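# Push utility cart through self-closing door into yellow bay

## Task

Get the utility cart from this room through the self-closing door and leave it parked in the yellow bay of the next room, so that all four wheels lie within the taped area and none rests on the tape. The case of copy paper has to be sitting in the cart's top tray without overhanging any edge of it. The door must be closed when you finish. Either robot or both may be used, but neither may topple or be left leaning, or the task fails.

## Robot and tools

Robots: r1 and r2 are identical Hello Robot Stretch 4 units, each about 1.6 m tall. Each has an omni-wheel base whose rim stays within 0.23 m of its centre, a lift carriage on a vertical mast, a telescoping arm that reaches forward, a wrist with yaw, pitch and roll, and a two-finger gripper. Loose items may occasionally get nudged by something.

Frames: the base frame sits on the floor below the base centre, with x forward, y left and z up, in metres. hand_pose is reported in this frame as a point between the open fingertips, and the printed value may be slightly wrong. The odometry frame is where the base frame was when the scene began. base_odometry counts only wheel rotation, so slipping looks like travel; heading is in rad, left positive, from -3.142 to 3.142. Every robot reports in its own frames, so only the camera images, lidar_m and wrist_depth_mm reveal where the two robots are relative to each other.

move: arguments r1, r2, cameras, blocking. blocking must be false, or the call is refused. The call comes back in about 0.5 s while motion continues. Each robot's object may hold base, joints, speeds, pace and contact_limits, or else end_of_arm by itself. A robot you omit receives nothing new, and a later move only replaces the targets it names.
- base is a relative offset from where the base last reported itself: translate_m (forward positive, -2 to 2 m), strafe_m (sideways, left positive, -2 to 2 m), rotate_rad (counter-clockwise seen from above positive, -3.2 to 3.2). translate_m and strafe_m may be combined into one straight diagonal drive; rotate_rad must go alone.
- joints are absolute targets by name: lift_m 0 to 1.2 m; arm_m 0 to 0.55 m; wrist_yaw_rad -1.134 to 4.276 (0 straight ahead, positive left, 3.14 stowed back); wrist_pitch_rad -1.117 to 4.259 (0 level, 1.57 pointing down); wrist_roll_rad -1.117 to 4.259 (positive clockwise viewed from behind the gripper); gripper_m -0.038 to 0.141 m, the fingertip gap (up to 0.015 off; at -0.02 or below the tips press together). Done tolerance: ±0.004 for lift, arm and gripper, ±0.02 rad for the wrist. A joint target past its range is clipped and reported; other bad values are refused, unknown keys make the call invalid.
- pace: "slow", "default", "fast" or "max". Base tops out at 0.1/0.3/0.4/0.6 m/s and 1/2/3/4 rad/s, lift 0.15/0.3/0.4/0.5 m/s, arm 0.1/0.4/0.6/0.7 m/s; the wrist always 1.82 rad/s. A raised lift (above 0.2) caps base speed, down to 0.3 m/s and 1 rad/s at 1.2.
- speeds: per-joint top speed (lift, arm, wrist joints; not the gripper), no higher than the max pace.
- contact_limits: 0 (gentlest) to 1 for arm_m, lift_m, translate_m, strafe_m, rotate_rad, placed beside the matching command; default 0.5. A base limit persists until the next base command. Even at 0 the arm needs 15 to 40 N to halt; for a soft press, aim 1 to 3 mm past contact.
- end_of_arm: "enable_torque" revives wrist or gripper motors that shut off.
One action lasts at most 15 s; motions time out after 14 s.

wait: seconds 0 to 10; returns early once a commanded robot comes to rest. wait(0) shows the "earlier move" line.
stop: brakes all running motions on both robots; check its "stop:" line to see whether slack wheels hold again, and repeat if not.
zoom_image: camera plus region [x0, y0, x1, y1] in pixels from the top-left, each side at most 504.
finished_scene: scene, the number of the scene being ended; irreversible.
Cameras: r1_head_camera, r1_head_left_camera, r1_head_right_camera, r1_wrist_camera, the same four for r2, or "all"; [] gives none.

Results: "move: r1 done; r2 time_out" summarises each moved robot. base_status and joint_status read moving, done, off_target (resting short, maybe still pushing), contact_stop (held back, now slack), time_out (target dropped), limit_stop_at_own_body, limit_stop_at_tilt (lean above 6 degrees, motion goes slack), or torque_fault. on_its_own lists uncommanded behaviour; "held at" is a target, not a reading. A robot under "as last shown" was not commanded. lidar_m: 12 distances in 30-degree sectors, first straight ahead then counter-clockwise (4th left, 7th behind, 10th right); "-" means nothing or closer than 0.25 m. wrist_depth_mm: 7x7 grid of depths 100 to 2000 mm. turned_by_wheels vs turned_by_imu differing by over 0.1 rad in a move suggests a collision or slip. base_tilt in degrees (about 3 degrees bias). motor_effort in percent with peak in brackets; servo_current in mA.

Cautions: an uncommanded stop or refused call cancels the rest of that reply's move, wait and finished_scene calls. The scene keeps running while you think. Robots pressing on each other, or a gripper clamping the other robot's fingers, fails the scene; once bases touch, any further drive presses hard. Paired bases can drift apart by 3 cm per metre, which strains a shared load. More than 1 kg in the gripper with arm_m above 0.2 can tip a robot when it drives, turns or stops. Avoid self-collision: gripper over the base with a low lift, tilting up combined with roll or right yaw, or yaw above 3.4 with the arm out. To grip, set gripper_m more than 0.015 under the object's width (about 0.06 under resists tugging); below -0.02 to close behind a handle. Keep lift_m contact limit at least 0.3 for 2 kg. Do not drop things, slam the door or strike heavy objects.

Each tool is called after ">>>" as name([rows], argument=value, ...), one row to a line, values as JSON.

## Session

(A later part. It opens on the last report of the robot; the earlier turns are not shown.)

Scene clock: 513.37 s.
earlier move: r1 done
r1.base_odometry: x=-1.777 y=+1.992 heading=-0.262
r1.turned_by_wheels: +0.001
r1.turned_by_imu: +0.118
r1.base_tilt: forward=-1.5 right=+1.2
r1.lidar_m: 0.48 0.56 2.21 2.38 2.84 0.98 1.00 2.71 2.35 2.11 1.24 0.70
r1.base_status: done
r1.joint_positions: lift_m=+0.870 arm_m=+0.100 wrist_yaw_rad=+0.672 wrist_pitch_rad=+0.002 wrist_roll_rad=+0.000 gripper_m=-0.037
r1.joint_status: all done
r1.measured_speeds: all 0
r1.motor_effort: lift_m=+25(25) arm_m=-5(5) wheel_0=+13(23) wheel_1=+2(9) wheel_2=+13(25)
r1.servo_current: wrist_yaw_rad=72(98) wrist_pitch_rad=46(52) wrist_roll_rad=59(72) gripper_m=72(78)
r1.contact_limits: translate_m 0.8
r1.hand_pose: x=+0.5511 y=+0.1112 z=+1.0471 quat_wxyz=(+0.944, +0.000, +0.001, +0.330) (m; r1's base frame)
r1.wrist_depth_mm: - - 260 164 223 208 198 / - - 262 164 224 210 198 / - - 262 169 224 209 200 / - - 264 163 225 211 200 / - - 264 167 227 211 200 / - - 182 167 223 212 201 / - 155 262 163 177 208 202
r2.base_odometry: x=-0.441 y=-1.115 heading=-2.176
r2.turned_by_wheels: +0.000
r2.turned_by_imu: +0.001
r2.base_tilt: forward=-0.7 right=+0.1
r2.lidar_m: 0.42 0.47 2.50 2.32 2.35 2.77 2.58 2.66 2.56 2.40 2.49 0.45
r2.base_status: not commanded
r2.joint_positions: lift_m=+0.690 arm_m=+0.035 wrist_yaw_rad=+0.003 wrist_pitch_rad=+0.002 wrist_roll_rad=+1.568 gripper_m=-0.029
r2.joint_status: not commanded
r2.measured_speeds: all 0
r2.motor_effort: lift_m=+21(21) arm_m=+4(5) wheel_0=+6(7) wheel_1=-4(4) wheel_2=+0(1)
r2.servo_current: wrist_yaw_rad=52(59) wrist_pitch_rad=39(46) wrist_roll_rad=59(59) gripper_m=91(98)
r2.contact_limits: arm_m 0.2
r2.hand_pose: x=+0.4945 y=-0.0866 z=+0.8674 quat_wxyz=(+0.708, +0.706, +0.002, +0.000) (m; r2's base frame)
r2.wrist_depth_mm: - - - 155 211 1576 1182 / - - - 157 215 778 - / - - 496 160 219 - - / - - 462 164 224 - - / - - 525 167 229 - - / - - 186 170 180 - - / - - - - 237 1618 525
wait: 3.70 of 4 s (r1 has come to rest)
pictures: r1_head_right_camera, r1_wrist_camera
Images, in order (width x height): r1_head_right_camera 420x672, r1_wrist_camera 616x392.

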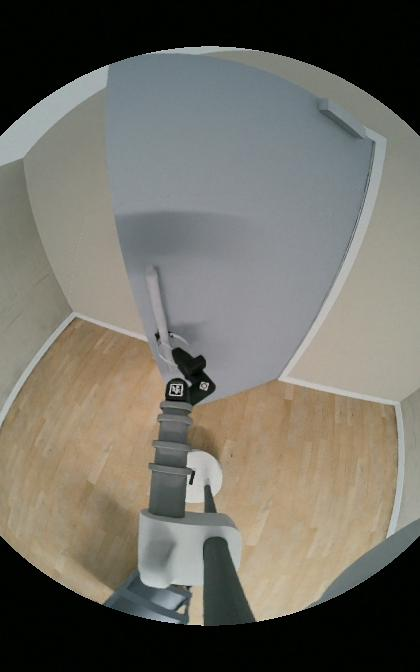

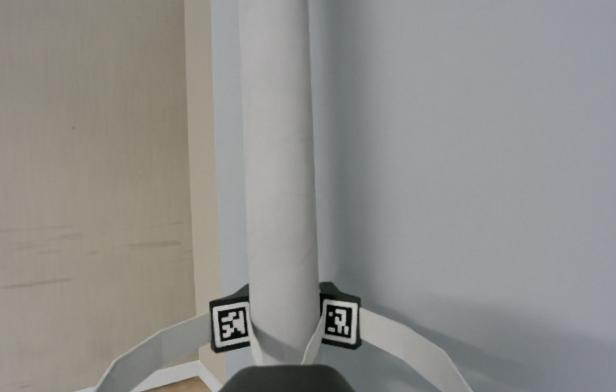

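>>> move(r1={"base":{"translate_m":-0.2,"strafe_m":-0.12},"joints":{"wrist_yaw_rad":0.62},"speeds":{"wrist_yaw_rad":0.1},"pace":"slow","contact_limits":{"translate_m":0.8}}, blocking=false, cameras=[])

>>> wait(seconds=4, cameras=["r1_wrist_camera"])

>>> move(r1={"base":{"translate_m":-0.2,"strafe_m":-0.13},"joints":{"wrist_yaw_rad":0.62},"speeds":{"wrist_yaw_rad":0.1},"pace":"slow","contact_limits":{"translate_m":0.8}}, blocking=false, cameras=[])

>>> wait(seconds=4, cameras=["r1_wrist_camera","r1_head_right_camera","r2_head_camera"])

Scene clock: 525.57 s.
move: r1 moving
r1.base_odometry: x=-1.791 y=+1.988 heading=-0.260
r1.turned_by_wheels: +0.002
r1.turned_by_imu: +0.010
r1.base_tilt: forward=-1.5 right=+1.2
r1.lidar_m: 0.49 0.56 2.27 2.39 2.81 0.99 1.01 2.69 2.33 2.07 1.24 0.69
r1.base_status: translate_m moving; strafe_m moving
r1.joint_positions: lift_m=+0.870 arm_m=+0.100 wrist_yaw_rad=+0.658 wrist_pitch_rad=+0.002 wrist_roll_rad=+0.000 gripper_m=-0.037
r1.joint_status: wrist_yaw_rad moving
r1.measured_speeds: translate_m=-0.055 strafe_m=-0.028 rotate_rad=-0.018 lift_m=+0.000 arm_m=+0.000 wrist_yaw_rad=+0.000 wrist_pitch_rad=+0.000 wrist_roll_rad=+0.000
r1.motor_effort: lift_m=+25(25) arm_m=-5(5) wheel_0=+15(15) wheel_1=-3(8) wheel_2=+19(21)
r1.servo_current: wrist_yaw_rad=273(286) wrist_pitch_rad=46(46) wrist_roll_rad=59(65) gripper_m=72(72)
r1.contact_limits: translate_m 0.8
r1.hand_pose: x=+0.5527 y=+0.1071 z=+1.0471 quat_wxyz=(+0.946, +0.000, +0.001, +0.323) (m; r1's base frame)
r1.wrist_depth_mm: - - 262 172 224 209 200 / - - 260 164 224 211 199 / - - 260 170 226 211 200 / - - 264 163 226 211 202 / - - 265 167 227 213 202 / - - 185 167 224 212 202 / - 155 260 164 177 209 202
r2: as last shown
r2.turned_by_imu: +0.002
r2.lidar_m: 0.43 0.46 2.48 2.33 2.34 2.78 2.57 2.65 2.57 2.39 2.46 0.43
r2.motor_effort: lift_m=+21(21) arm_m=+4(5) wheel_0=+6(6) wheel_1=-4(4) wheel_2=+0(0)
r2.servo_current: wrist_yaw_rad=52(52) wrist_pitch_rad=39(46) wrist_roll_rad=46(59) gripper_m=91(98)
r2.contact_limits: arm_m 0.2
r2.wrist_depth_mm: - - - 154 212 1576 1160 / - - - 158 216 778 - / - - 496 160 220 - - / - - 466 165 224 - - / - - 530 167 229 - - / - - 186 170 181 - - / - - - - 236 1576 521
pictures: none
No camera images: "cameras" was empty.

Scene clock: 528.57 s.
earlier move: r1 off_target
r1.base_odometry: x=-2.001 y=+1.928 heading=-0.260
r1.turned_by_wheels: +0.000
r1.turned_by_imu: +0.048
r1.base_tilt: forward=-1.6 right=+1.2
r1.lidar_m: 0.49 0.54 2.54 2.58 3.13 0.88 0.89 2.43 2.16 2.17 1.34 0.79
r1.base_status: done
r1.joint_positions: lift_m=+0.870 arm_m=+0.100 wrist_yaw_rad=+0.644 wrist_pitch_rad=+0.002 wrist_roll_rad=+0.000 gripper_m=-0.037
r1.joint_status: wrist_yaw_rad off_target (ended at +0.644, target +0.620)
r1.measured_speeds: all 0
r1.on_its_own: wrist_yaw_rad is at rest, and its servo_current (137 mA) is outside its rest range (0 to 104 mA)
r1.motor_effort: lift_m=+25(25) arm_m=-5(5) wheel_0=+14(19) wheel_1=-3(10) wheel_2=+14(25)
r1.servo_current: wrist_yaw_rad=137(286) wrist_pitch_rad=39(46) wrist_roll_rad=52(65) gripper_m=65(78)
r1.contact_limits: translate_m 0.8
r1.hand_pose: x=+0.5542 y=+0.1031 z=+1.0471 quat_wxyz=(+0.949, +0.000, +0.001, +0.316) (m; r1's base frame)
r1.wrist_depth_mm: - - 248 169 232 226 220 / - - 249 163 235 226 221 / - - 249 167 234 227 222 / - - 250 163 235 228 223 / - - 251 166 236 229 223 / - - 183 165 234 228 224 / - 154 250 163 172 226 224
r2.base_odometry: x=-0.441 y=-1.115 heading=-2.176
r2.turned_by_wheels: +0.000
r2.turned_by_imu: +0.000
r2.base_tilt: forward=-0.7 right=+0.0
r2.lidar_m: 0.44 0.49 2.48 2.32 2.37 2.75 2.59 2.65 2.58 2.40 2.47 0.46
r2.base_status: not commanded
r2.joint_positions: lift_m=+0.690 arm_m=+0.035 wrist_yaw_rad=+0.003 wrist_pitch_rad=+0.002 wrist_roll_rad=+1.568 gripper_m=-0.029
r2.joint_status: not commanded
r2.measured_speeds: all 0
r2.motor_effort: lift_m=+21(22) arm_m=+4(5) wheel_0=+6(7) wheel_1=-4(4) wheel_2=+0(1)
r2.servo_current: wrist_yaw_rad=46(65) wrist_pitch_rad=46(46) wrist_roll_rad=46(59) gripper_m=85(104)
r2.contact_limits: arm_m 0.2
r2.hand_pose: x=+0.4945 y=-0.0866 z=+0.8674 quat_wxyz=(+0.708, +0.706, +0.002, +0.000) (m; r2's base frame)
r2.wrist_depth_mm: - - - 154 211 1618 1138 / - - - 157 216 778 - / - - 496 160 220 - - / - 484 462 164 224 - - / - - 525 167 229 - - / - - 186 170 181 - - / - - - - 236 1618 521
wait: 3.00 of 4 s (r1 has come to rest)
pictures: r1_wrist_camera
Images, in order (width x height): r1_wrist_camera 616x392.

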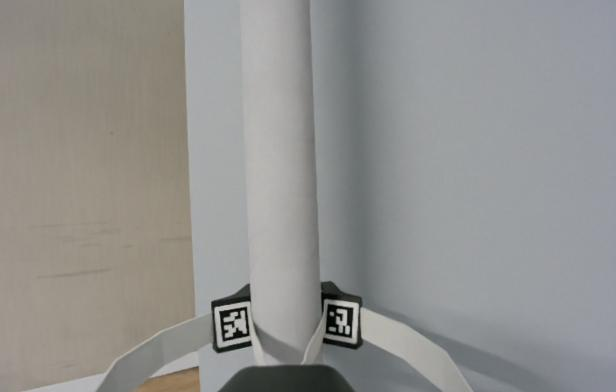

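Scene clock: 529.07 s.
move: r1 moving
r1.base_odometry: x=-2.014 y=+1.923 heading=-0.258
r1.turned_by_wheels: +0.002
r1.turned_by_imu: +0.002
r1.base_tilt: forward=-1.5 right=+1.2
r1.lidar_m: 0.48 0.53 2.55 2.57 3.11 0.87 0.91 2.43 2.17 2.16 1.34 0.78
r1.base_status: translate_m moving; strafe_m moving
r1.joint_positions: lift_m=+0.870 arm_m=+0.100 wrist_yaw_rad=+0.644 wrist_pitch_rad=+0.002 wrist_roll_rad=+0.000 gripper_m=-0.037
r1.joint_status: wrist_yaw_rad off_target (ended at +0.644, target +0.620)
r1.measured_speeds: translate_m=-0.046 strafe_m=-0.029 rotate_rad=+0.001 lift_m=+0.000 arm_m=+0.000 wrist_yaw_rad=+0.000 wrist_pitch_rad=+0.000 wrist_roll_rad=+0.000
r1.motor_effort: lift_m=+25(25) arm_m=-5(5) wheel_0=+15(15) wheel_1=-7(7) wheel_2=+18(19)
r1.servo_current: wrist_yaw_rad=137(150) wrist_pitch_rad=39(46) wrist_roll_rad=52(52) gripper_m=72(72)
r1.contact_limits: translate_m 0.8
r1.hand_pose: x=+0.5542 y=+0.1031 z=+1.0471 quat_wxyz=(+0.949, +0.000, +0.001, +0.316) (m; r1's base frame)
r1.wrist_depth_mm: - - 247 167 234 228 222 / - - 250 163 235 228 223 / - - 249 167 235 229 224 / - - 250 163 236 229 224 / - - 251 165 236 229 225 / - - 184 165 235 230 225 / - 154 249 163 175 229 227
r2: as last shown
r2.lidar_m: 0.43 0.48 2.47 2.32 2.34 2.78 2.60 2.68 2.59 2.41 2.47 0.47
r2.motor_effort: lift_m=+21(22) arm_m=+4(5) wheel_0=+6(7) wheel_1=-4(4) wheel_2=+0(0)
r2.servo_current: wrist_yaw_rad=39(65) wrist_pitch_rad=39(46) wrist_roll_rad=59(59) gripper_m=91(98)
r2.contact_limits: arm_m 0.2
r2.wrist_depth_mm: - - - 154 211 1576 1182 / - - - 158 216 778 - / - - 500 160 220 - - / - 484 462 164 224 - - / - - 521 167 228 - - / - - 186 170 180 - - / - - - - 236 1618 517
pictures: none
No camera images: "cameras" was empty.

Scene clock: 532.13 s.
earlier move: r1 done
r1.base_odometry: x=-2.227 y=+1.853 heading=-0.260
r1.turned_by_wheels: -0.002
r1.turned_by_imu: -0.001
r1.base_tilt: forward=-1.5 right=+1.3
r1.lidar_m: 0.50 0.50 2.74 2.77 0.82 0.76 3.64 2.23 1.97 2.00 1.49 0.96
r1.base_status: done
r1.joint_positions: lift_m=+0.870 arm_m=+0.100 wrist_yaw_rad=+0.619 wrist_pitch_rad=+0.002 wrist_roll_rad=+0.000 gripper_m=-0.037
r1.joint_status: wrist_yaw_rad off_target (ended at +0.644, target +0.620)
r1.measured_speeds: all 0
r1.on_its_own: wrist_yaw_rad moved -0.025 to your old target +0.620
r1.motor_effort: lift_m=+25(25) arm_m=-5(6) wheel_0=+0(16) wheel_1=-7(9) wheel_2=+8(19)
r1.servo_current: wrist_yaw_rad=39(156) wrist_pitch_rad=39(52) wrist_roll_rad=39(72) gripper_m=72(72)
r1.contact_limits: translate_m 0.8
r1.hand_pose: x=+0.5567 y=+0.0961 z=+1.0471 quat_wxyz=(+0.952, +0.000, +0.001, +0.305) (m; r1's base frame)
r1.wrist_depth_mm: - - 233 161 255 268 282 / - - 233 164 256 271 282 / - - 232 165 257 271 285 / - - 232 162 256 271 286 / - - 233 165 258 273 285 / - - 229 165 181 272 286 / - - 180 163 258 267 286
r2.base_odometry: x=-0.441 y=-1.115 heading=-2.176
r2.turned_by_wheels: +0.000
r2.turned_by_imu: +0.000
r2.base_tilt: forward=-0.7 right=+0.0
r2.lidar_m: 0.43 0.46 2.48 2.31 2.37 2.75 2.59 2.65 2.58 2.41 2.49 0.45
r2.base_status: not commanded
r2.joint_positions: lift_m=+0.690 arm_m=+0.035 wrist_yaw_rad=+0.003 wrist_pitch_rad=+0.002 wrist_roll_rad=+1.568 gripper_m=-0.029
r2.joint_status: not commanded
r2.measured_speeds: all 0
r2.motor_effort: lift_m=+21(22) arm_m=+4(5) wheel_0=+6(7) wheel_1=-4(4) wheel_2=+0(1)
r2.servo_current: wrist_yaw_rad=46(65) wrist_pitch_rad=39(52) wrist_roll_rad=52(59) gripper_m=91(104)
r2.contact_limits: arm_m 0.2
r2.hand_pose: x=+0.4945 y=-0.0866 z=+0.8674 quat_wxyz=(+0.708, +0.706, +0.002, +0.000) (m; r2's base frame)
r2.wrist_depth_mm: - - - 155 211 1618 1182 / - - - 157 215 778 - / - 549 496 160 220 - - / - - 459 164 224 - - / - - 521 167 229 - - / - - 186 170 181 - - / - - - - 237 1618 521
wait: 3.07 of 4 s (r1 has come to rest)
pictures: r1_head_right_camera, r1_wrist_camera, r2_head_camera
Images, in order (width x height): r1_head_right_camera 420x672, r1_wrist_camera 616x392, r2_head_camera 420x560.

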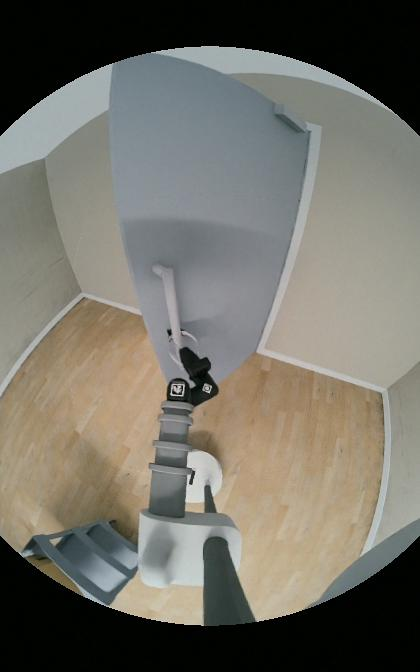

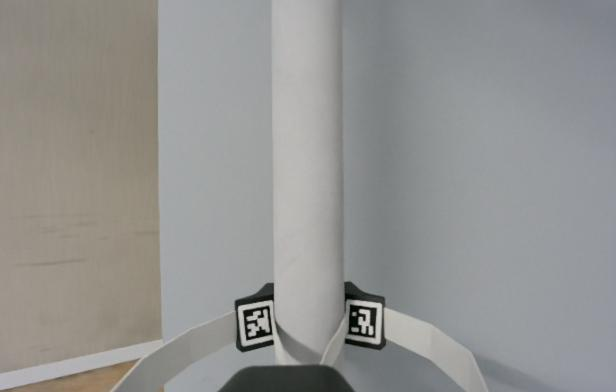

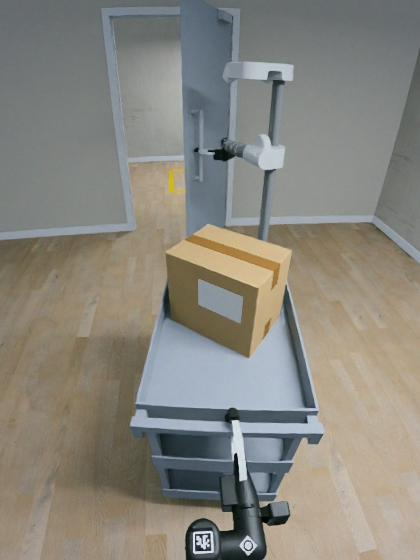

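>>> move(r1={"base":{"translate_m":-0.05,"strafe_m":-0.26},"joints":{"wrist_yaw_rad":1.02},"speeds":{"wrist_yaw_rad":0.16},"pace":"slow","contact_limits":{"translate_m":0.8}}, blocking=false, cameras=[])

>>> wait(seconds=4, cameras=["r1_wrist_camera","r1_head_right_camera","r2_head_camera"])

Scene clock: 540.00 s.
move: r1 moving
r1.base_odometry: x=-2.233 y=+1.841 heading=-0.260
r1.turned_by_wheels: +0.000
r1.turned_by_imu: -0.001
r1.base_tilt: forward=-1.5 right=+1.3
r1.lidar_m: 0.48 0.52 2.74 2.76 0.83 0.77 3.59 2.20 1.98 1.99 1.47 0.96
r1.base_status: translate_m moving; strafe_m moving
r1.joint_positions: lift_m=+0.870 arm_m=+0.100 wrist_yaw_rad=+0.670 wrist_pitch_rad=+0.002 wrist_roll_rad=+0.000 gripper_m=-0.037
r1.joint_status: wrist_yaw_rad moving
r1.measured_speeds: translate_m=-0.009 strafe_m=-0.051 rotate_rad=+0.001 lift_m=+0.000 arm_m=+0.000 wrist_yaw_rad=+0.151 wrist_pitch_rad=+0.000 wrist_roll_rad=+0.000
r1.motor_effort: lift_m=+25(25) arm_m=-5(5) wheel_0=-1(3) wheel_1=-11(13) wheel_2=+10(12)
r1.servo_current: wrist_yaw_rad=137(143) wrist_pitch_rad=39(52) wrist_roll_rad=52(65) gripper_m=72(72)
r1.contact_limits: translate_m 0.8
r1.hand_pose: x=+0.5514 y=+0.1105 z=+1.0471 quat_wxyz=(+0.944, +0.000, +0.001, +0.329) (m; r1's base frame)
r1.wrist_depth_mm: - - 234 162 252 263 274 / - - 233 163 254 264 274 / - - 234 167 255 265 272 / - - 233 163 255 264 276 / - - 234 169 254 266 276 / - - 233 163 182 267 277 / - - 178 163 256 263 278
r2: as last shown
r2.turned_by_imu: +0.001
r2.base_tilt: forward=-0.7 right=+0.1
r2.lidar_m: 0.42 0.45 2.46 2.32 2.38 2.78 2.58 2.68 2.57 2.39 2.47 0.47
r2.motor_effort: lift_m=+21(21) arm_m=+4(5) wheel_0=+6(7) wheel_1=-4(4) wheel_2=+0(0)
r2.servo_current: wrist_yaw_rad=46(65) wrist_pitch_rad=46(46) wrist_roll_rad=52(52) gripper_m=91(91)
r2.contact_limits: arm_m 0.2
r2.wrist_depth_mm: - - - 154 211 1576 1160 / - - - 157 215 778 - / - 554 492 160 220 - - / - - 466 164 224 - - / - - 530 167 229 - - / - - 186 170 181 - - / - - - - 237 1661 521
pictures: none
No camera images: "cameras" was empty.

Scene clock: 543.37 s.
earlier move: r1 done
r1.base_odometry: x=-2.342 y=+1.615 heading=-0.259
r1.turned_by_wheels: +0.001
r1.turned_by_imu: +0.000
r1.base_tilt: forward=-1.6 right=+1.3
r1.lidar_m: 0.62 0.47 3.00 3.00 0.89 0.88 3.15 1.94 1.73 1.73 1.47 1.29
r1.base_status: done
r1.joint_positions: lift_m=+0.870 arm_m=+0.100 wrist_yaw_rad=+1.020 wrist_pitch_rad=+0.002 wrist_roll_rad=+0.000 gripper_m=-0.037
r1.joint_status: all done
r1.measured_speeds: all 0
r1.motor_effort: lift_m=+25(25) arm_m=-5(6) wheel_0=+7(10) wheel_1=-3(16) wheel_2=+9(12)
r1.servo_current: wrist_yaw_rad=52(182) wrist_pitch_rad=39(52) wrist_roll_rad=46(65) gripper_m=65(78)
r1.contact_limits: translate_m 0.8
r1.hand_pose: x=+0.4966 y=+0.1999 z=+1.0471 quat_wxyz=(+0.873, -0.001, +0.001, +0.488) (m; r1's base frame)
r1.wrist_depth_mm: - - 243 162 239 236 233 / - - 244 163 239 236 235 / - - 245 166 240 236 235 / - - 246 164 239 237 236 / - - 246 165 241 237 236 / - - 246 166 240 240 236 / - - 247 163 241 236 236
r2.base_odometry: x=-0.441 y=-1.115 heading=-2.176
r2.turned_by_wheels: +0.000
r2.turned_by_imu: +0.000
r2.base_tilt: forward=-0.7 right=+0.0
r2.lidar_m: 0.42 0.47 2.51 2.32 2.37 2.77 2.56 2.64 2.58 2.43 2.49 0.43
r2.base_status: not commanded
r2.joint_positions: lift_m=+0.690 arm_m=+0.035 wrist_yaw_rad=+0.003 wrist_pitch_rad=+0.002 wrist_roll_rad=+1.568 gripper_m=-0.029
r2.joint_status: not commanded
r2.measured_speeds: all 0
r2.motor_effort: lift_m=+21(22) arm_m=+4(5) wheel_0=+6(7) wheel_1=-4(4) wheel_2=+0(1)
r2.servo_current: wrist_yaw_rad=46(65) wrist_pitch_rad=39(46) wrist_roll_rad=59(59) gripper_m=91(98)
r2.contact_limits: arm_m 0.2
r2.hand_pose: x=+0.4945 y=-0.0866 z=+0.8674 quat_wxyz=(+0.708, +0.706, +0.002, +0.000) (m; r2's base frame)
r2.wrist_depth_mm: - - - 155 211 1464 1205 / - - 615 157 215 - - / - - 496 160 220 - - / - - 459 164 224 - - / - - 521 167 228 - - / - - 186 170 181 - - / - - - - 236 1661 517
wait: 3.37 of 4 s (r1 has come to rest)
pictures: r1_head_right_camera, r1_wrist_camera, r2_head_camera
Images, in order (width x height): r1_head_right_camera 420x672, r1_wrist_camera 616x392, r2_head_camera 420x560.

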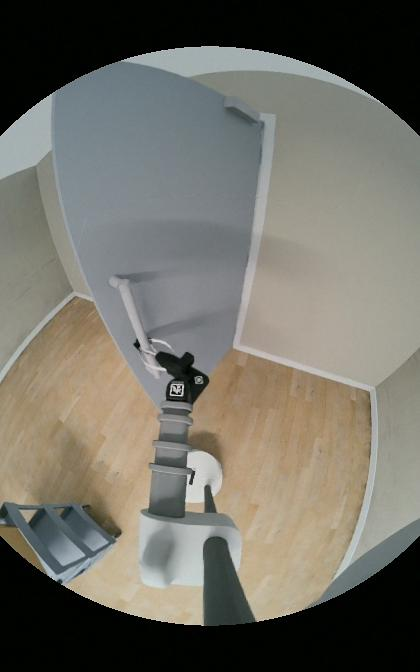

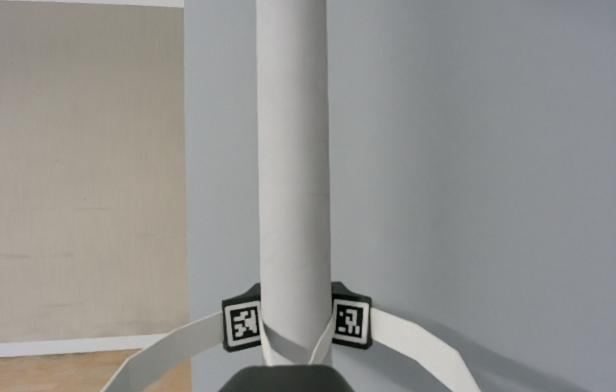

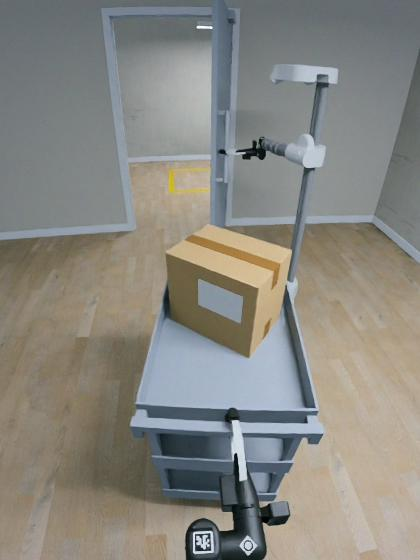

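>>> move(r1={"base":{"translate_m":-0.035,"strafe_m":-0.31},"joints":{"wrist_yaw_rad":1.34},"speeds":{"wrist_yaw_rad":0.11},"pace":"slow","contact_limits":{"translate_m":0.8}}, blocking=false, cameras=[])

>>> wait(seconds=5, cameras=["r1_wrist_camera","r1_head_right_camera","r1_head_left_camera","r2_head_camera"])

Scene clock: 549.80 s.
move: r1 moving
r1.base_odometry: x=-2.347 y=+1.602 heading=-0.258
r1.turned_by_wheels: +0.001
r1.turned_by_imu: +0.001
r1.base_tilt: forward=-1.6 right=+1.3
r1.lidar_m: 0.61 0.43 3.03 3.03 0.89 0.87 3.11 1.91 1.71 1.71 1.46 1.28
r1.base_status: translate_m moving; strafe_m moving
r1.joint_positions: lift_m=+0.870 arm_m=+0.100 wrist_yaw_rad=+1.065 wrist_pitch_rad=+0.002 wrist_roll_rad=+0.000 gripper_m=-0.037
r1.joint_status: wrist_yaw_rad moving
r1.measured_speeds: translate_m=-0.005 strafe_m=-0.053 rotate_rad=+0.003 lift_m=+0.000 arm_m=+0.000 wrist_yaw_rad=+0.110 wrist_pitch_rad=+0.000 wrist_roll_rad=+0.000
r1.motor_effort: lift_m=+25(25) arm_m=-5(5) wheel_0=+8(11) wheel_1=-7(10) wheel_2=+10(11)
r1.servo_current: wrist_yaw_rad=46(65) wrist_pitch_rad=39(46) wrist_roll_rad=46(59) gripper_m=65(72)
r1.contact_limits: translate_m 0.8
r1.hand_pose: x=+0.4872 y=+0.2100 z=+1.0471 quat_wxyz=(+0.861, -0.001, +0.001, +0.508) (m; r1's base frame)
r1.wrist_depth_mm: - - 245 161 238 235 230 / - - 246 164 238 234 231 / - - 247 164 239 235 232 / - - 247 164 238 236 231 / - - 247 163 239 236 233 / - - 208 164 238 236 234 / - - 247 163 240 134 235
r2: as last shown
r2.turned_by_imu: +0.001
r2.base_tilt: forward=-0.6 right=+0.0
r2.lidar_m: 0.45 0.47 2.48 2.32 2.36 2.74 2.58 2.66 2.56 2.41 2.49 0.44
r2.motor_effort: lift_m=+21(22) arm_m=+4(5) wheel_0=+6(6) wheel_1=-4(4) wheel_2=+0(1)
r2.servo_current: wrist_yaw_rad=59(59) wrist_pitch_rad=39(52) wrist_roll_rad=46(59) gripper_m=98(98)
r2.contact_limits: arm_m 0.2
r2.wrist_depth_mm: - - - 154 211 1499 1182 / - - 1537 158 216 - - / - - 500 160 220 - - / - 1921 459 164 224 - - / - - 525 167 229 - - / - - 186 170 180 - - / - - - - 236 1618 517
pictures: none
No camera images: "cameras" was empty.

Scene clock: 553.63 s.
earlier move: r1 done
r1.base_odometry: x=-2.455 y=+1.325 heading=-0.257
r1.turned_by_wheels: +0.000
r1.turned_by_imu: +0.001
r1.base_tilt: forward=-1.6 right=+1.3
r1.lidar_m: 0.73 0.42 2.89 3.32 1.06 1.45 2.56 1.58 1.41 1.40 1.39 1.19
r1.base_status: done
r1.joint_positions: lift_m=+0.870 arm_m=+0.100 wrist_yaw_rad=+1.342 wrist_pitch_rad=+0.002 wrist_roll_rad=+0.000 gripper_m=-0.037
r1.joint_status: all done
r1.measured_speeds: all 0
r1.motor_effort: lift_m=+25(25) arm_m=-5(6) wheel_0=+10(13) wheel_1=+0(10) wheel_2=+6(11)
r1.servo_current: wrist_yaw_rad=52(78) wrist_pitch_rad=33(46) wrist_roll_rad=46(72) gripper_m=72(78)
r1.contact_limits: translate_m 0.8
r1.hand_pose: x=+0.4214 y=+0.2611 z=+1.0471 quat_wxyz=(+0.783, -0.001, +0.001, +0.622) (m; r1's base frame)
r1.wrist_depth_mm: - - 246 164 236 229 227 / - - 247 164 237 232 227 / - - 247 172 237 233 228 / - - 248 164 237 232 228 / - - 250 164 239 233 229 / - - 184 164 236 234 229 / - 153 249 163 177 233 230
r2.base_odometry: x=-0.441 y=-1.115 heading=-2.176
r2.turned_by_wheels: +0.000
r2.turned_by_imu: +0.001
r2.base_tilt: forward=-0.6 right=+0.1
r2.lidar_m: 0.43 0.47 2.47 2.33 2.36 2.78 2.60 2.64 2.59 2.41 2.48 0.47
r2.base_status: not commanded
r2.joint_positions: lift_m=+0.690 arm_m=+0.035 wrist_yaw_rad=+0.003 wrist_pitch_rad=+0.002 wrist_roll_rad=+1.568 gripper_m=-0.029
r2.joint_status: not commanded
r2.measured_speeds: all 0
r2.motor_effort: lift_m=+21(22) arm_m=+4(5) wheel_0=+6(7) wheel_1=-4(4) wheel_2=+0(1)
r2.servo_current: wrist_yaw_rad=46(65) wrist_pitch_rad=46(52) wrist_roll_rad=52(65) gripper_m=91(98)
r2.contact_limits: arm_m 0.2
r2.hand_pose: x=+0.4945 y=-0.0866 z=+0.8674 quat_wxyz=(+0.708, +0.706, +0.002, +0.000) (m; r2's base frame)
r2.wrist_depth_mm: - - - 154 211 1430 1160 / - - - 158 215 778 - / - - 496 161 220 - - / - - 466 164 223 - - / - - 530 167 229 - - / - - 186 170 181 - - / - - - - 236 1661 517
wait: 3.83 of 5 s (r1 has come to rest)
pictures: r1_head_left_camera, r1_head_right_camera, r1_wrist_camera, r2_head_camera
Images, in order (width x height): r1_head_left_camera 420x672, r1_head_right_camera 420x672, r1_wrist_camera 616x392, r2_head_camera 420x560.

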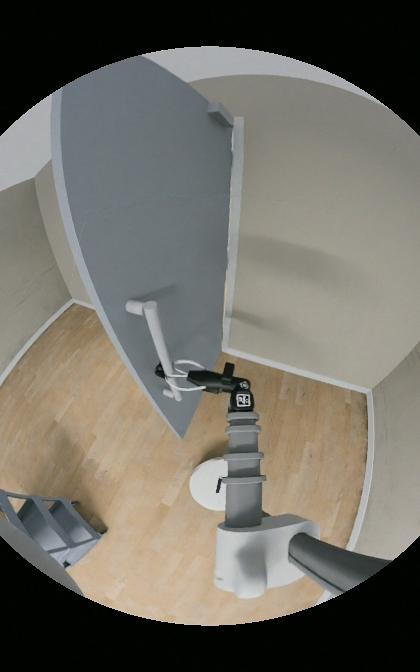

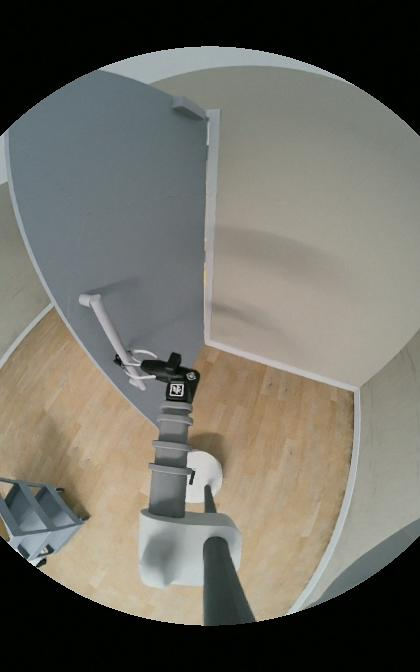

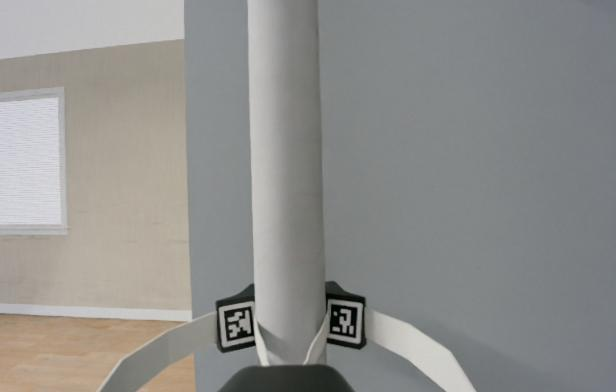

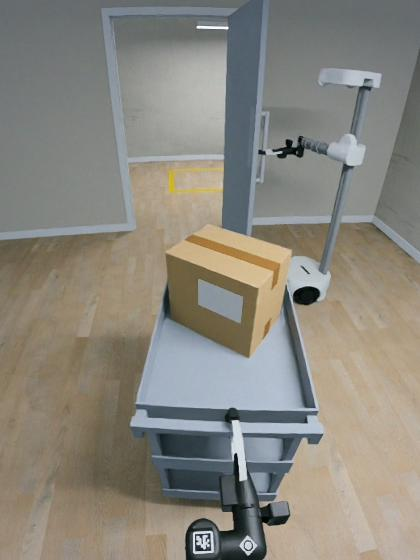

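>>> move(blocking=false, r2={"base":{"translate_m":0.4},"pace":"slow","contact_limits":{"translate_m":0.8}}, cameras=[])

>>> wait(seconds=6, cameras=["r2_head_camera","r1_head_left_camera"])

Scene clock: 577.50 s.
move: r2 moving
r1: as last shown
r1.turned_by_imu: -0.002
r1.lidar_m: 0.74 0.42 2.90 3.34 1.03 1.49 2.59 1.60 1.41 1.42 1.38 1.21
r1.motor_effort: lift_m=+25(25) arm_m=-5(5) wheel_0=+10(11) wheel_1=+0(1) wheel_2=+6(6)
r1.servo_current: wrist_yaw_rad=39(59) wrist_pitch_rad=39(52) wrist_roll_rad=39(52) gripper_m=65(72)
r1.contact_limits: translate_m 0.8
r1.wrist_depth_mm: - - 247 164 236 232 227 / - - 247 165 237 232 228 / - - 247 172 237 233 229 / - - 249 163 236 233 230 / - - 249 164 239 233 229 / - - 184 164 237 235 229 / - 153 249 163 176 232 230
r2.base_odometry: x=-0.448 y=-1.125 heading=-2.176
r2.turned_by_wheels: +0.000
r2.turned_by_imu: +0.004
r2.base_tilt: forward=-0.7 right=+0.0
r2.lidar_m: 0.43 0.48 2.47 2.32 2.35 2.77 2.59 2.67 2.57 2.41 2.46 0.45
r2.base_status: translate_m moving
r2.joint_positions: lift_m=+0.690 arm_m=+0.035 wrist_yaw_rad=+0.003 wrist_pitch_rad=+0.002 wrist_roll_rad=+1.568 gripper_m=-0.029
r2.joint_status: not commanded
r2.measured_speeds: translate_m=+0.049 strafe_m=-0.001 rotate_rad=-0.001 lift_m=+0.000 arm_m=+0.000 wrist_yaw_rad=+0.000 wrist_pitch_rad=+0.000 wrist_roll_rad=+0.000
r2.motor_effort: lift_m=+21(21) arm_m=+4(5) wheel_0=+9(11) wheel_1=+5(6) wheel_2=-12(12)
r2.servo_current: wrist_yaw_rad=46(52) wrist_pitch_rad=33(46) wrist_roll_rad=39(52) gripper_m=91(98)
r2.contact_limits: arm_m 0.2; translate_m 0.8
r2.hand_pose: x=+0.4945 y=-0.0866 z=+0.8674 quat_wxyz=(+0.708, +0.706, +0.002, +0.000) (m; r2's base frame)
r2.wrist_depth_mm: - - - 155 212 1464 1160 / - - - 158 216 768 - / - - 500 161 220 - - / - - 462 164 224 - - / - - 525 167 228 - - / - - 186 170 181 - - / - - - - 237 1618 -
pictures: none
No camera images: "cameras" was empty.

Scene clock: 582.27 s.
earlier move: r2 done
r1.base_odometry: x=-2.455 y=+1.325 heading=-0.257
r1.turned_by_wheels: +0.000
r1.turned_by_imu: +0.000
r1.base_tilt: forward=-1.6 right=+1.3
r1.lidar_m: 0.73 0.42 2.91 0.82 0.76 1.85 2.54 1.59 1.41 1.44 1.39 1.21
r1.base_status: not commanded
r1.joint_positions: lift_m=+0.870 arm_m=+0.100 wrist_yaw_rad=+1.342 wrist_pitch_rad=+0.002 wrist_roll_rad=+0.000 gripper_m=-0.037
r1.joint_status: not commanded
r1.measured_speeds: all 0
r1.motor_effort: lift_m=+25(25) arm_m=-5(5) wheel_0=+10(11) wheel_1=+0(1) wheel_2=+6(6)
r1.servo_current: wrist_yaw_rad=46(72) wrist_pitch_rad=39(52) wrist_roll_rad=52(72) gripper_m=65(78)
r1.contact_limits: translate_m 0.8
r1.hand_pose: x=+0.4214 y=+0.2611 z=+1.0471 quat_wxyz=(+0.783, -0.001, +0.001, +0.622) (m; r1's base frame)
r1.wrist_depth_mm: - - 246 164 235 230 229 / - - 248 164 236 231 227 / - - 247 171 236 232 228 / - - 247 164 236 233 228 / - - 248 164 237 233 229 / - - 184 163 236 235 229 / - 152 248 163 176 232 229
r2.base_odometry: x=-0.669 y=-1.444 heading=-2.176
r2.turned_by_wheels: +0.000
r2.turned_by_imu: +0.000
r2.base_tilt: forward=-0.7 right=+0.0
r2.lidar_m: 0.41 0.45 2.51 2.36 2.42 3.17 2.99 3.06 2.55 2.39 2.43 0.43
r2.base_status: done
r2.joint_positions: lift_m=+0.690 arm_m=+0.035 wrist_yaw_rad=-0.002 wrist_pitch_rad=+0.002 wrist_roll_rad=+1.568 gripper_m=-0.029
r2.joint_status: not commanded
r2.measured_speeds: all 0
r2.motor_effort: lift_m=+21(22) arm_m=+4(5) wheel_0=+5(11) wheel_1=+4(8) wheel_2=-7(14)
r2.servo_current: wrist_yaw_rad=52(65) wrist_pitch_rad=39(46) wrist_roll_rad=52(59) gripper_m=91(98)
r2.contact_limits: arm_m 0.2; translate_m 0.8
r2.hand_pose: x=+0.4941 y=-0.0881 z=+0.8674 quat_wxyz=(+0.708, +0.706, +0.000, -0.001) (m; r2's base frame)
r2.wrist_depth_mm: - - - 168 229 1308 1160 / - - - 169 230 1576 521 / - - 580 169 229 - - / - - 466 170 230 - - / - - 496 170 230 - - / - - 186 170 180 - - / - - - - 231 - -
wait: 4.77 of 6 s (r2 has come to rest)
pictures: r1_head_left_camera, r2_head_camera
Images, in order (width x height): r1_head_left_camera 420x672, r2_head_camera 420x560.

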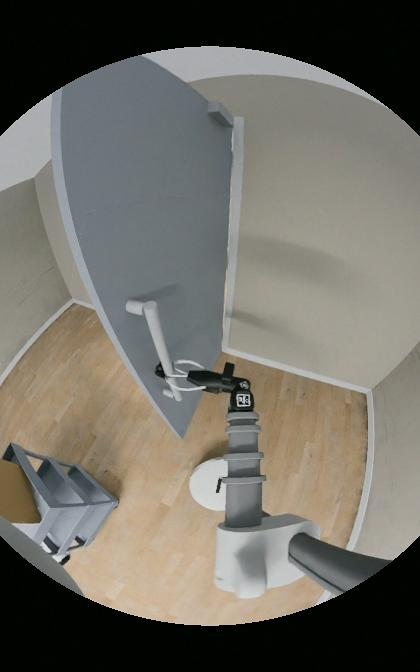

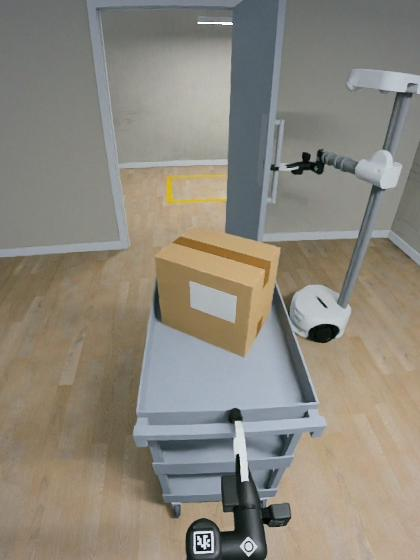

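>>> move(blocking=false, r2={"base":{"strafe_m":-0.23},"pace":"slow","contact_limits":{"strafe_m":0.8}}, cameras=[])

>>> wait(seconds=6, cameras=[])

>>> move(blocking=false, r2={"base":{"rotate_rad":0.22},"pace":"slow","contact_limits":{"rotate_rad":0.8}}, cameras=[])

>>> wait(seconds=4, cameras=["r2_head_camera"])

Scene clock: 598.40 s.
move: r2 moving
r1: as last shown
r1.turned_by_imu: -0.001
r1.base_tilt: forward=-1.6 right=+1.2
r1.lidar_m: 0.72 0.42 2.91 0.87 0.76 1.74 2.54 1.60 1.41 1.43 1.37 1.23
r1.motor_effort: lift_m=+25(25) arm_m=-5(5) wheel_0=+10(11) wheel_1=+1(1) wheel_2=+6(6)
r1.servo_current: wrist_yaw_rad=52(59) wrist_pitch_rad=39(46) wrist_roll_rad=46(59) gripper_m=65(72)
r1.contact_limits: translate_m 0.8
r1.wrist_depth_mm: - - 246 164 236 231 227 / - - 247 164 236 231 228 / - - 247 172 237 232 229 / - - 248 163 236 234 229 / - - 248 164 237 232 229 / - - 185 164 236 234 229 / - 152 249 162 176 232 231
r2.base_odometry: x=-0.680 y=-1.436 heading=-2.176
r2.turned_by_wheels: +0.000
r2.turned_by_imu: +0.003
r2.base_tilt: forward=-0.6 right=+0.0
r2.lidar_m: 0.41 0.44 2.52 2.37 2.43 3.18 3.01 3.06 2.54 2.38 2.42 0.44
r2.base_status: strafe_m moving
r2.joint_positions: lift_m=+0.690 arm_m=+0.035 wrist_yaw_rad=+0.002 wrist_pitch_rad=+0.002 wrist_roll_rad=+1.568 gripper_m=-0.029
r2.joint_status: not commanded
r2.measured_speeds: translate_m=+0.000 strafe_m=-0.055 rotate_rad=+0.000 lift_m=+0.000 arm_m=+0.000 wrist_yaw_rad=+0.025 wrist_pitch_rad=+0.000 wrist_roll_rad=+0.000
r2.motor_effort: lift_m=+21(21) arm_m=+4(5) wheel_0=+8(11) wheel_1=-7(7) wheel_2=+0(4)
r2.servo_current: wrist_yaw_rad=52(59) wrist_pitch_rad=39(39) wrist_roll_rad=52(52) gripper_m=91(91)
r2.contact_limits: arm_m 0.2; strafe_m 0.8
r2.hand_pose: x=+0.4944 y=-0.0869 z=+0.8674 quat_wxyz=(+0.708, +0.706, +0.001, +0.000) (m; r2's base frame)
r2.wrist_depth_mm: - - - 167 226 1308 1138 / - - - 167 227 1618 - / - - 569 168 228 - - / - - 459 169 229 - - / - - 496 170 230 - - / - - 187 170 179 - - / - - - - 232 1661 -
pictures: none
No camera images: "cameras" was empty.

Scene clock: 601.33 s.
earlier move: r2 done
r1.base_odometry: x=-2.455 y=+1.325 heading=-0.257
r1.turned_by_wheels: +0.000
r1.turned_by_imu: +0.000
r1.base_tilt: forward=-1.5 right=+1.2
r1.lidar_m: 0.75 0.41 2.89 0.85 0.74 1.06 2.55 1.62 1.41 1.44 1.38 1.22
r1.base_status: not commanded
r1.joint_positions: lift_m=+0.870 arm_m=+0.100 wrist_yaw_rad=+1.342 wrist_pitch_rad=+0.002 wrist_roll_rad=+0.000 gripper_m=-0.037
r1.joint_status: not commanded
r1.measured_speeds: all 0
r1.motor_effort: lift_m=+25(25) arm_m=-5(5) wheel_0=+11(11) wheel_1=+0(1) wheel_2=+6(6)
r1.servo_current: wrist_yaw_rad=46(65) wrist_pitch_rad=39(52) wrist_roll_rad=33(78) gripper_m=72(72)
r1.contact_limits: translate_m 0.8
r1.hand_pose: x=+0.4214 y=+0.2611 z=+1.0471 quat_wxyz=(+0.783, -0.001, +0.001, +0.622) (m; r1's base frame)
r1.wrist_depth_mm: - - 247 164 236 230 227 / - - 246 164 237 232 227 / - - 246 171 236 232 228 / - - 249 165 237 233 229 / - - 248 164 237 232 229 / - - 183 164 237 234 230 / - 152 249 163 176 232 230
r2.base_odometry: x=-0.858 y=-1.313 heading=-2.176
r2.turned_by_wheels: +0.000
r2.turned_by_imu: +0.001
r2.base_tilt: forward=-0.7 right=+0.0
r2.lidar_m: 0.37 0.35 2.74 2.60 2.67 3.18 2.97 3.04 2.30 2.16 2.23 0.47
r2.base_status: done
r2.joint_positions: lift_m=+0.690 arm_m=+0.035 wrist_yaw_rad=+0.004 wrist_pitch_rad=+0.002 wrist_roll_rad=+1.568 gripper_m=-0.029
r2.joint_status: not commanded
r2.measured_speeds: all 0
r2.motor_effort: lift_m=+21(22) arm_m=+4(5) wheel_0=+6(14) wheel_1=-4(9) wheel_2=+0(4)
r2.servo_current: wrist_yaw_rad=33(65) wrist_pitch_rad=39(46) wrist_roll_rad=52(78) gripper_m=91(98)
r2.contact_limits: arm_m 0.2; strafe_m 0.8
r2.hand_pose: x=+0.4946 y=-0.0864 z=+0.8674 quat_wxyz=(+0.708, +0.706, +0.002, +0.001) (m; r2's base frame)
r2.wrist_depth_mm: - - 1308 246 296 1205 1118 / - - - 213 279 1281 1138 / - - - 200 264 1708 535 / - - - 189 251 759 - / - - 496 181 238 - - / - - 187 170 180 - - / - - 480 - 216 - -
wait: 2.93 of 6 s (r2 has come to rest)
pictures: none
No camera images: "cameras" was empty.

Scene clock: 601.83 s.
move: r2 moving
r1: as last shown
r1.base_tilt: forward=-1.6 right=+1.3
r1.lidar_m: 0.75 0.43 2.91 0.83 0.73 1.10 2.53 1.61 1.41 1.43 1.35 1.22
r1.servo_current: wrist_yaw_rad=39(52) wrist_pitch_rad=39(46) wrist_roll_rad=59(65) gripper_m=65(72)
r1.contact_limits: translate_m 0.8
r1.wrist_depth_mm: - - 246 164 236 230 226 / - - 247 164 237 232 227 / - - 247 172 238 231 229 / - - 248 164 237 234 229 / - - 248 164 238 232 230 / - - 184 164 237 233 229 / - 152 248 162 176 232 231
r2.base_odometry: x=-0.858 y=-1.313 heading=-2.053
r2.turned_by_wheels: +0.123
r2.turned_by_imu: +0.119
r2.base_tilt: forward=-0.7 right=+0.1
r2.lidar_m: 0.40 0.39 2.65 2.60 2.75 3.06 2.98 2.94 2.22 2.16 2.30 0.49
r2.base_status: rotate_rad moving
r2.joint_positions: lift_m=+0.690 arm_m=+0.035 wrist_yaw_rad=-0.011 wrist_pitch_rad=+0.002 wrist_roll_rad=+1.568 gripper_m=-0.029
r2.joint_status: not commanded
r2.measured_speeds: translate_m=+0.000 strafe_m=+0.001 rotate_rad=+0.459 lift_m=+0.000 arm_m=+0.000 wrist_yaw_rad=-0.024 wrist_pitch_rad=+0.000 wrist_roll_rad=+0.000
r2.motor_effort: lift_m=+21(21) arm_m=+5(5) wheel_0=-12(16) wheel_1=-7(8) wheel_2=-17(17)
r2.servo_current: wrist_yaw_rad=72(72) wrist_pitch_rad=39(46) wrist_roll_rad=46(52) gripper_m=91(98)
r2.contact_limits: arm_m 0.2; rotate_rad 0.8
r2.hand_pose: x=+0.4933 y=-0.0905 z=+0.8674 quat_wxyz=(+0.708, +0.706, -0.003, -0.004) (m; r2's base frame)
r2.wrist_depth_mm: - - - 260 272 285 285 / - - - 198 263 1618 1205 / - - - 189 252 1708 535 / - - 634 182 243 778 - / - - 466 177 234 - - / - - 186 168 181 - - / - - 508 - 218 - -
pictures: none
No camera images: "cameras" was empty.

Scene clock: 602.57 s.
earlier move: r2 done
r1.base_odometry: x=-2.455 y=+1.325 heading=-0.257
r1.turned_by_wheels: +0.000
r1.turned_by_imu: +0.000
r1.base_tilt: forward=-1.6 right=+1.2
r1.lidar_m: 0.74 0.42 2.90 0.80 0.72 1.19 2.57 1.59 1.40 1.42 1.36 1.22
r1.base_status: not commanded
r1.joint_positions: lift_m=+0.870 arm_m=+0.100 wrist_yaw_rad=+1.342 wrist_pitch_rad=+0.002 wrist_roll_rad=+0.000 gripper_m=-0.037
r1.joint_status: not commanded
r1.measured_speeds: all 0
r1.motor_effort: lift_m=+25(25) arm_m=-5(5) wheel_0=+10(11) wheel_1=+0(1) wheel_2=+6(6)
r1.servo_current: wrist_yaw_rad=46(59) wrist_pitch_rad=39(46) wrist_roll_rad=46(65) gripper_m=72(72)
r1.contact_limits: translate_m 0.8
r1.hand_pose: x=+0.4214 y=+0.2611 z=+1.0471 quat_wxyz=(+0.783, -0.001, +0.001, +0.622) (m; r1's base frame)
r1.wrist_depth_mm: - - 246 165 235 231 226 / - - 248 164 236 232 229 / - - 247 172 237 232 228 / - - 248 164 236 234 229 / - - 249 164 238 232 229 / - - 184 164 237 234 229 / - 152 247 162 176 232 231
r2.base_odometry: x=-0.858 y=-1.313 heading=-1.957
r2.turned_by_wheels: +0.096
r2.turned_by_imu: +0.093
r2.base_tilt: forward=-0.7 right=+0.1
r2.lidar_m: 0.42 0.45 2.61 2.58 2.82 3.00 2.98 2.71 2.19 2.15 2.39 0.45
r2.base_status: done
r2.joint_positions: lift_m=+0.690 arm_m=+0.035 wrist_yaw_rad=+0.001 wrist_pitch_rad=+0.002 wrist_roll_rad=+1.568 gripper_m=-0.029
r2.joint_status: not commanded
r2.measured_speeds: all 0
r2.motor_effort: lift_m=+21(21) arm_m=+4(5) wheel_0=-4(16) wheel_1=-4(8) wheel_2=-6(17)
r2.servo_current: wrist_yaw_rad=39(72) wrist_pitch_rad=46(46) wrist_roll_rad=46(59) gripper_m=91(98)
r2.contact_limits: arm_m 0.2; rotate_rad 0.8
r2.hand_pose: x=+0.4944 y=-0.0871 z=+0.8674 quat_wxyz=(+0.708, +0.706, +0.001, +0.000) (m; r2's base frame)
r2.wrist_depth_mm: - - - 169 228 1537 1182 / - - - 169 229 1464 564 / - - 580 169 229 - - / - - 462 170 230 - - / - - 496 170 231 - - / - - 186 170 179 - - / - - - - 232 - -
wait: 0.73 of 4 s (r2 has come to rest)
pictures: r2_head_camera
Images, in order (width x height): r2_head_camera 420x560.

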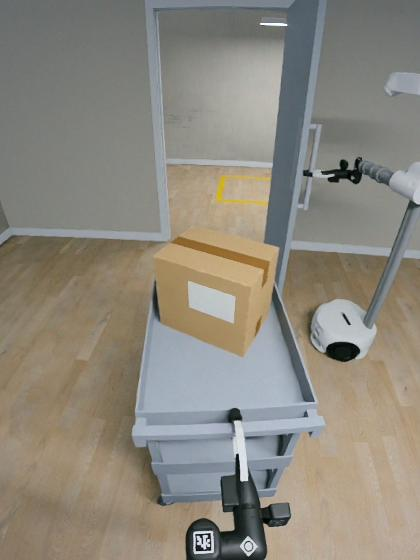

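>>> move(blocking=false, r2={"base":{"translate_m":0.7},"pace":"slow","contact_limits":{"translate_m":0.7}}, cameras=[])

>>> wait(seconds=9, cameras=["r2_head_camera"])

Scene clock: 609.93 s.
move: r2 moving
r1: as last shown
r1.lidar_m: 0.71 0.43 2.89 0.77 0.74 1.20 2.57 1.59 1.40 1.43 1.37 1.20
r1.servo_current: wrist_yaw_rad=72(72) wrist_pitch_rad=39(46) wrist_roll_rad=39(59) gripper_m=59(72)
r1.contact_limits: translate_m 0.8
r1.wrist_depth_mm: - - 246 165 235 230 227 / - - 247 164 236 230 227 / - - 247 172 236 232 228 / - - 249 164 237 233 229 / - - 249 164 238 233 229 / - - 184 164 236 233 229 / - 153 248 162 176 232 230
r2.base_odometry: x=-0.862 y=-1.324 heading=-1.958
r2.turned_by_wheels: +0.000
r2.turned_by_imu: +0.001
r2.base_tilt: forward=-0.7 right=+0.1
r2.lidar_m: 0.43 0.45 2.61 2.55 2.84 3.00 2.99 2.70 2.19 2.17 2.35 0.46
r2.base_status: translate_m moving
r2.joint_positions: lift_m=+0.690 arm_m=+0.035 wrist_yaw_rad=-0.003 wrist_pitch_rad=+0.002 wrist_roll_rad=+1.568 gripper_m=-0.029
r2.joint_status: not commanded
r2.measured_speeds: translate_m=+0.048 strafe_m=+0.000 rotate_rad=+0.002 lift_m=+0.000 arm_m=+0.000 wrist_yaw_rad=-0.002 wrist_pitch_rad=+0.000 wrist_roll_rad=+0.000
r2.motor_effort: lift_m=+21(21) arm_m=+4(5) wheel_0=+6(7) wheel_1=+7(7) wheel_2=-14(15)
r2.servo_current: wrist_yaw_rad=52(65) wrist_pitch_rad=39(46) wrist_roll_rad=39(52) gripper_m=91(91)
r2.contact_limits: arm_m 0.2; translate_m 0.7
r2.hand_pose: x=+0.4940 y=-0.0883 z=+0.8674 quat_wxyz=(+0.708, +0.706, +0.000, -0.002) (m; r2's base frame)
r2.wrist_depth_mm: - - - 172 232 1576 1118 / - - 1537 172 231 1576 544 / - - 609 171 232 - - / - - 462 171 231 - - / - - 488 171 230 - - / - - 186 170 178 - - / - - 597 - 229 - -
pictures: none
No camera images: "cameras" was empty.

Scene clock: 617.70 s.
earlier move: r2 done
r1.base_odometry: x=-2.455 y=+1.325 heading=-0.257
r1.turned_by_wheels: +0.000
r1.turned_by_imu: +0.000
r1.base_tilt: forward=-1.6 right=+1.2
r1.lidar_m: 0.73 0.44 0.81 0.69 0.93 4.54 2.58 1.62 1.40 1.42 1.40 1.22
r1.base_status: not commanded
r1.joint_positions: lift_m=+0.870 arm_m=+0.100 wrist_yaw_rad=+1.342 wrist_pitch_rad=+0.002 wrist_roll_rad=+0.000 gripper_m=-0.037
r1.joint_status: not commanded
r1.measured_speeds: all 0
r1.motor_effort: lift_m=+25(25) arm_m=-5(5) wheel_0=+10(11) wheel_1=+1(1) wheel_2=+6(6)
r1.servo_current: wrist_yaw_rad=52(72) wrist_pitch_rad=46(52) wrist_roll_rad=52(85) gripper_m=65(78)
r1.contact_limits: translate_m 0.8
r1.hand_pose: x=+0.4214 y=+0.2611 z=+1.0471 quat_wxyz=(+0.783, -0.001, +0.001, +0.622) (m; r1's base frame)
r1.wrist_depth_mm: - - 246 165 236 230 226 / - - 247 164 236 230 229 / - - 247 172 236 231 228 / - - 248 164 236 233 229 / - 788 248 164 238 233 229 / - 798 183 164 236 234 229 / - 143 249 163 176 232 230
r2.base_odometry: x=-1.121 y=-1.961 heading=-1.957
r2.turned_by_wheels: +0.001
r2.turned_by_imu: +0.000
r2.base_tilt: forward=-0.7 right=+0.0
r2.lidar_m: 0.36 0.35 2.51 2.45 2.72 3.70 3.66 2.85 2.29 2.27 1.02 0.50
r2.base_status: done
r2.joint_positions: lift_m=+0.690 arm_m=+0.035 wrist_yaw_rad=-0.003 wrist_pitch_rad=+0.002 wrist_roll_rad=+1.568 gripper_m=-0.029
r2.joint_status: not commanded
r2.measured_speeds: all 0
r2.motor_effort: lift_m=+21(22) arm_m=+5(5) wheel_0=+5(10) wheel_1=+5(8) wheel_2=-6(15)
r2.servo_current: wrist_yaw_rad=52(65) wrist_pitch_rad=39(46) wrist_roll_rad=59(59) gripper_m=91(98)
r2.contact_limits: arm_m 0.2; translate_m 0.7
r2.hand_pose: x=+0.4940 y=-0.0883 z=+0.8674 quat_wxyz=(+0.708, +0.706, +0.000, -0.002) (m; r2's base frame)
r2.wrist_depth_mm: - - 878 239 277 - - / - - - 224 297 317 1078 / - - - 208 271 1708 1205 / - - - 195 255 1708 - / - - 554 183 240 - - / - 455 186 168 180 - - / - - 469 - 215 - -
wait: 7.77 of 9 s (r2 has come to rest)
pictures: r2_head_camera
Images, in order (width x height): r2_head_camera 420x560.

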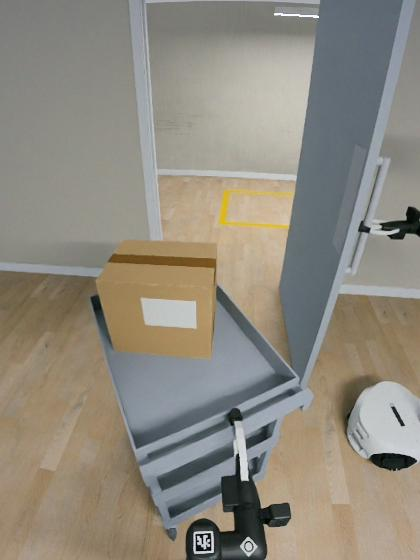

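>>> move(blocking=false, r2={"base":{"strafe_m":0.3},"pace":"slow","contact_limits":{"strafe_m":0.7}}, cameras=[])

>>> wait(seconds=6, cameras=["r2_head_camera"])

Scene clock: 627.77 s.
move: r2 moving
r1: as last shown
r1.turned_by_imu: -0.001
r1.base_tilt: forward=-1.6 right=+1.3
r1.lidar_m: 0.72 0.41 0.80 0.71 0.94 4.55 2.56 1.61 1.41 1.42 1.38 1.21
r1.motor_effort: lift_m=+25(25) arm_m=-5(5) wheel_0=+10(11) wheel_1=+0(1) wheel_2=+6(6)
r1.servo_current: wrist_yaw_rad=59(72) wrist_pitch_rad=39(46) wrist_roll_rad=46(65) gripper_m=65(72)
r1.contact_limits: translate_m 0.8
r1.wrist_depth_mm: - - 245 165 236 230 227 / - - 247 164 236 231 227 / - - 247 172 236 232 228 / - - 248 164 237 232 228 / - 820 249 164 237 232 229 / - 798 183 164 236 234 229 / - 144 248 162 177 232 229
r2.base_odometry: x=-1.108 y=-1.967 heading=-1.957
r2.turned_by_wheels: +0.000
r2.turned_by_imu: +0.001
r2.base_tilt: forward=-0.7 right=+0.1
r2.lidar_m: 0.36 0.34 2.48 2.47 2.72 3.71 3.66 2.85 2.29 2.28 1.03 0.49
r2.base_status: strafe_m moving
r2.joint_positions: lift_m=+0.690 arm_m=+0.035 wrist_yaw_rad=-0.003 wrist_pitch_rad=+0.002 wrist_roll_rad=+1.568 gripper_m=-0.029
r2.joint_status: not commanded
r2.measured_speeds: translate_m=-0.001 strafe_m=+0.056 rotate_rad=+0.003 lift_m=+0.000 arm_m=+0.000 wrist_yaw_rad=+0.000 wrist_pitch_rad=+0.000 wrist_roll_rad=+0.000
r2.motor_effort: lift_m=+21(21) arm_m=+5(5) wheel_0=-11(12) wheel_1=+8(8) wheel_2=-1(5)
r2.servo_current: wrist_yaw_rad=46(46) wrist_pitch_rad=33(46) wrist_roll_rad=46(59) gripper_m=91(91)
r2.contact_limits: arm_m 0.2; strafe_m 0.7
r2.hand_pose: x=+0.4940 y=-0.0883 z=+0.8674 quat_wxyz=(+0.708, +0.706, +0.000, -0.002) (m; r2's base frame)
r2.wrist_depth_mm: - - 891 242 304 - - / - - - 223 297 319 319 / - - - 207 271 1708 1205 / - - - 194 254 1756 - / - - 549 182 238 - - / - 455 187 167 179 - - / - - 466 - 215 - -
pictures: none
No camera images: "cameras" was empty.

Scene clock: 631.40 s.
earlier move: r2 done
r1.base_odometry: x=-2.455 y=+1.325 heading=-0.257
r1.turned_by_wheels: +0.000
r1.turned_by_imu: +0.000
r1.base_tilt: forward=-1.6 right=+1.3
r1.lidar_m: 0.73 0.43 0.92 0.91 1.26 4.55 2.57 1.59 1.41 1.41 1.37 1.22
r1.base_status: not commanded
r1.joint_positions: lift_m=+0.870 arm_m=+0.100 wrist_yaw_rad=+1.342 wrist_pitch_rad=+0.002 wrist_roll_rad=+0.000 gripper_m=-0.037
r1.joint_status: not commanded
r1.measured_speeds: all 0
r1.motor_effort: lift_m=+25(25) arm_m=-5(5) wheel_0=+10(11) wheel_1=+0(1) wheel_2=+6(6)
r1.servo_current: wrist_yaw_rad=52(72) wrist_pitch_rad=39(52) wrist_roll_rad=52(72) gripper_m=72(78)
r1.contact_limits: translate_m 0.8
r1.hand_pose: x=+0.4214 y=+0.2611 z=+1.0471 quat_wxyz=(+0.783, -0.001, +0.001, +0.622) (m; r1's base frame)
r1.wrist_depth_mm: - - 246 165 236 230 228 / - - 247 164 236 232 228 / - - 247 172 236 231 229 / - - 248 164 237 234 228 / - 1255 249 164 239 233 229 / - - 182 164 237 234 229 / - 144 248 163 176 233 229
r2.base_odometry: x=-0.844 y=-2.074 heading=-1.957
r2.turned_by_wheels: +0.000
r2.turned_by_imu: +0.000
r2.base_tilt: forward=-0.7 right=+0.1
r2.lidar_m: 0.42 0.46 2.21 2.18 2.43 3.66 3.63 3.22 2.58 2.57 1.26 0.46
r2.base_status: done
r2.joint_positions: lift_m=+0.690 arm_m=+0.035 wrist_yaw_rad=-0.003 wrist_pitch_rad=+0.002 wrist_roll_rad=+1.568 gripper_m=-0.029
r2.joint_status: not commanded
r2.measured_speeds: all 0
r2.motor_effort: lift_m=+21(21) arm_m=+5(5) wheel_0=-6(14) wheel_1=+4(8) wheel_2=+0(5)
r2.servo_current: wrist_yaw_rad=46(59) wrist_pitch_rad=39(52) wrist_roll_rad=46(59) gripper_m=85(98)
r2.contact_limits: arm_m 0.2; strafe_m 0.7
r2.hand_pose: x=+0.4940 y=-0.0883 z=+0.8674 quat_wxyz=(+0.708, +0.706, +0.000, -0.002) (m; r2's base frame)
r2.wrist_depth_mm: - - - 165 225 1576 1182 / - - - 167 226 1464 - / - - 549 167 227 - - / - 477 466 168 229 - - / - 512 504 170 230 - - / - - 187 170 179 - - / - - - - 233 1618 -
wait: 3.63 of 6 s (r2 has come to rest)
pictures: r2_head_camera
Images, in order (width x height): r2_head_camera 420x560.

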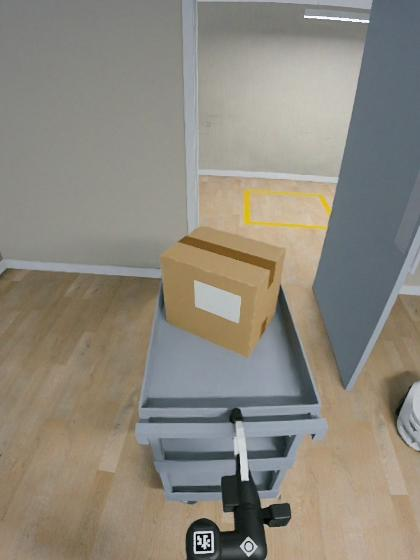

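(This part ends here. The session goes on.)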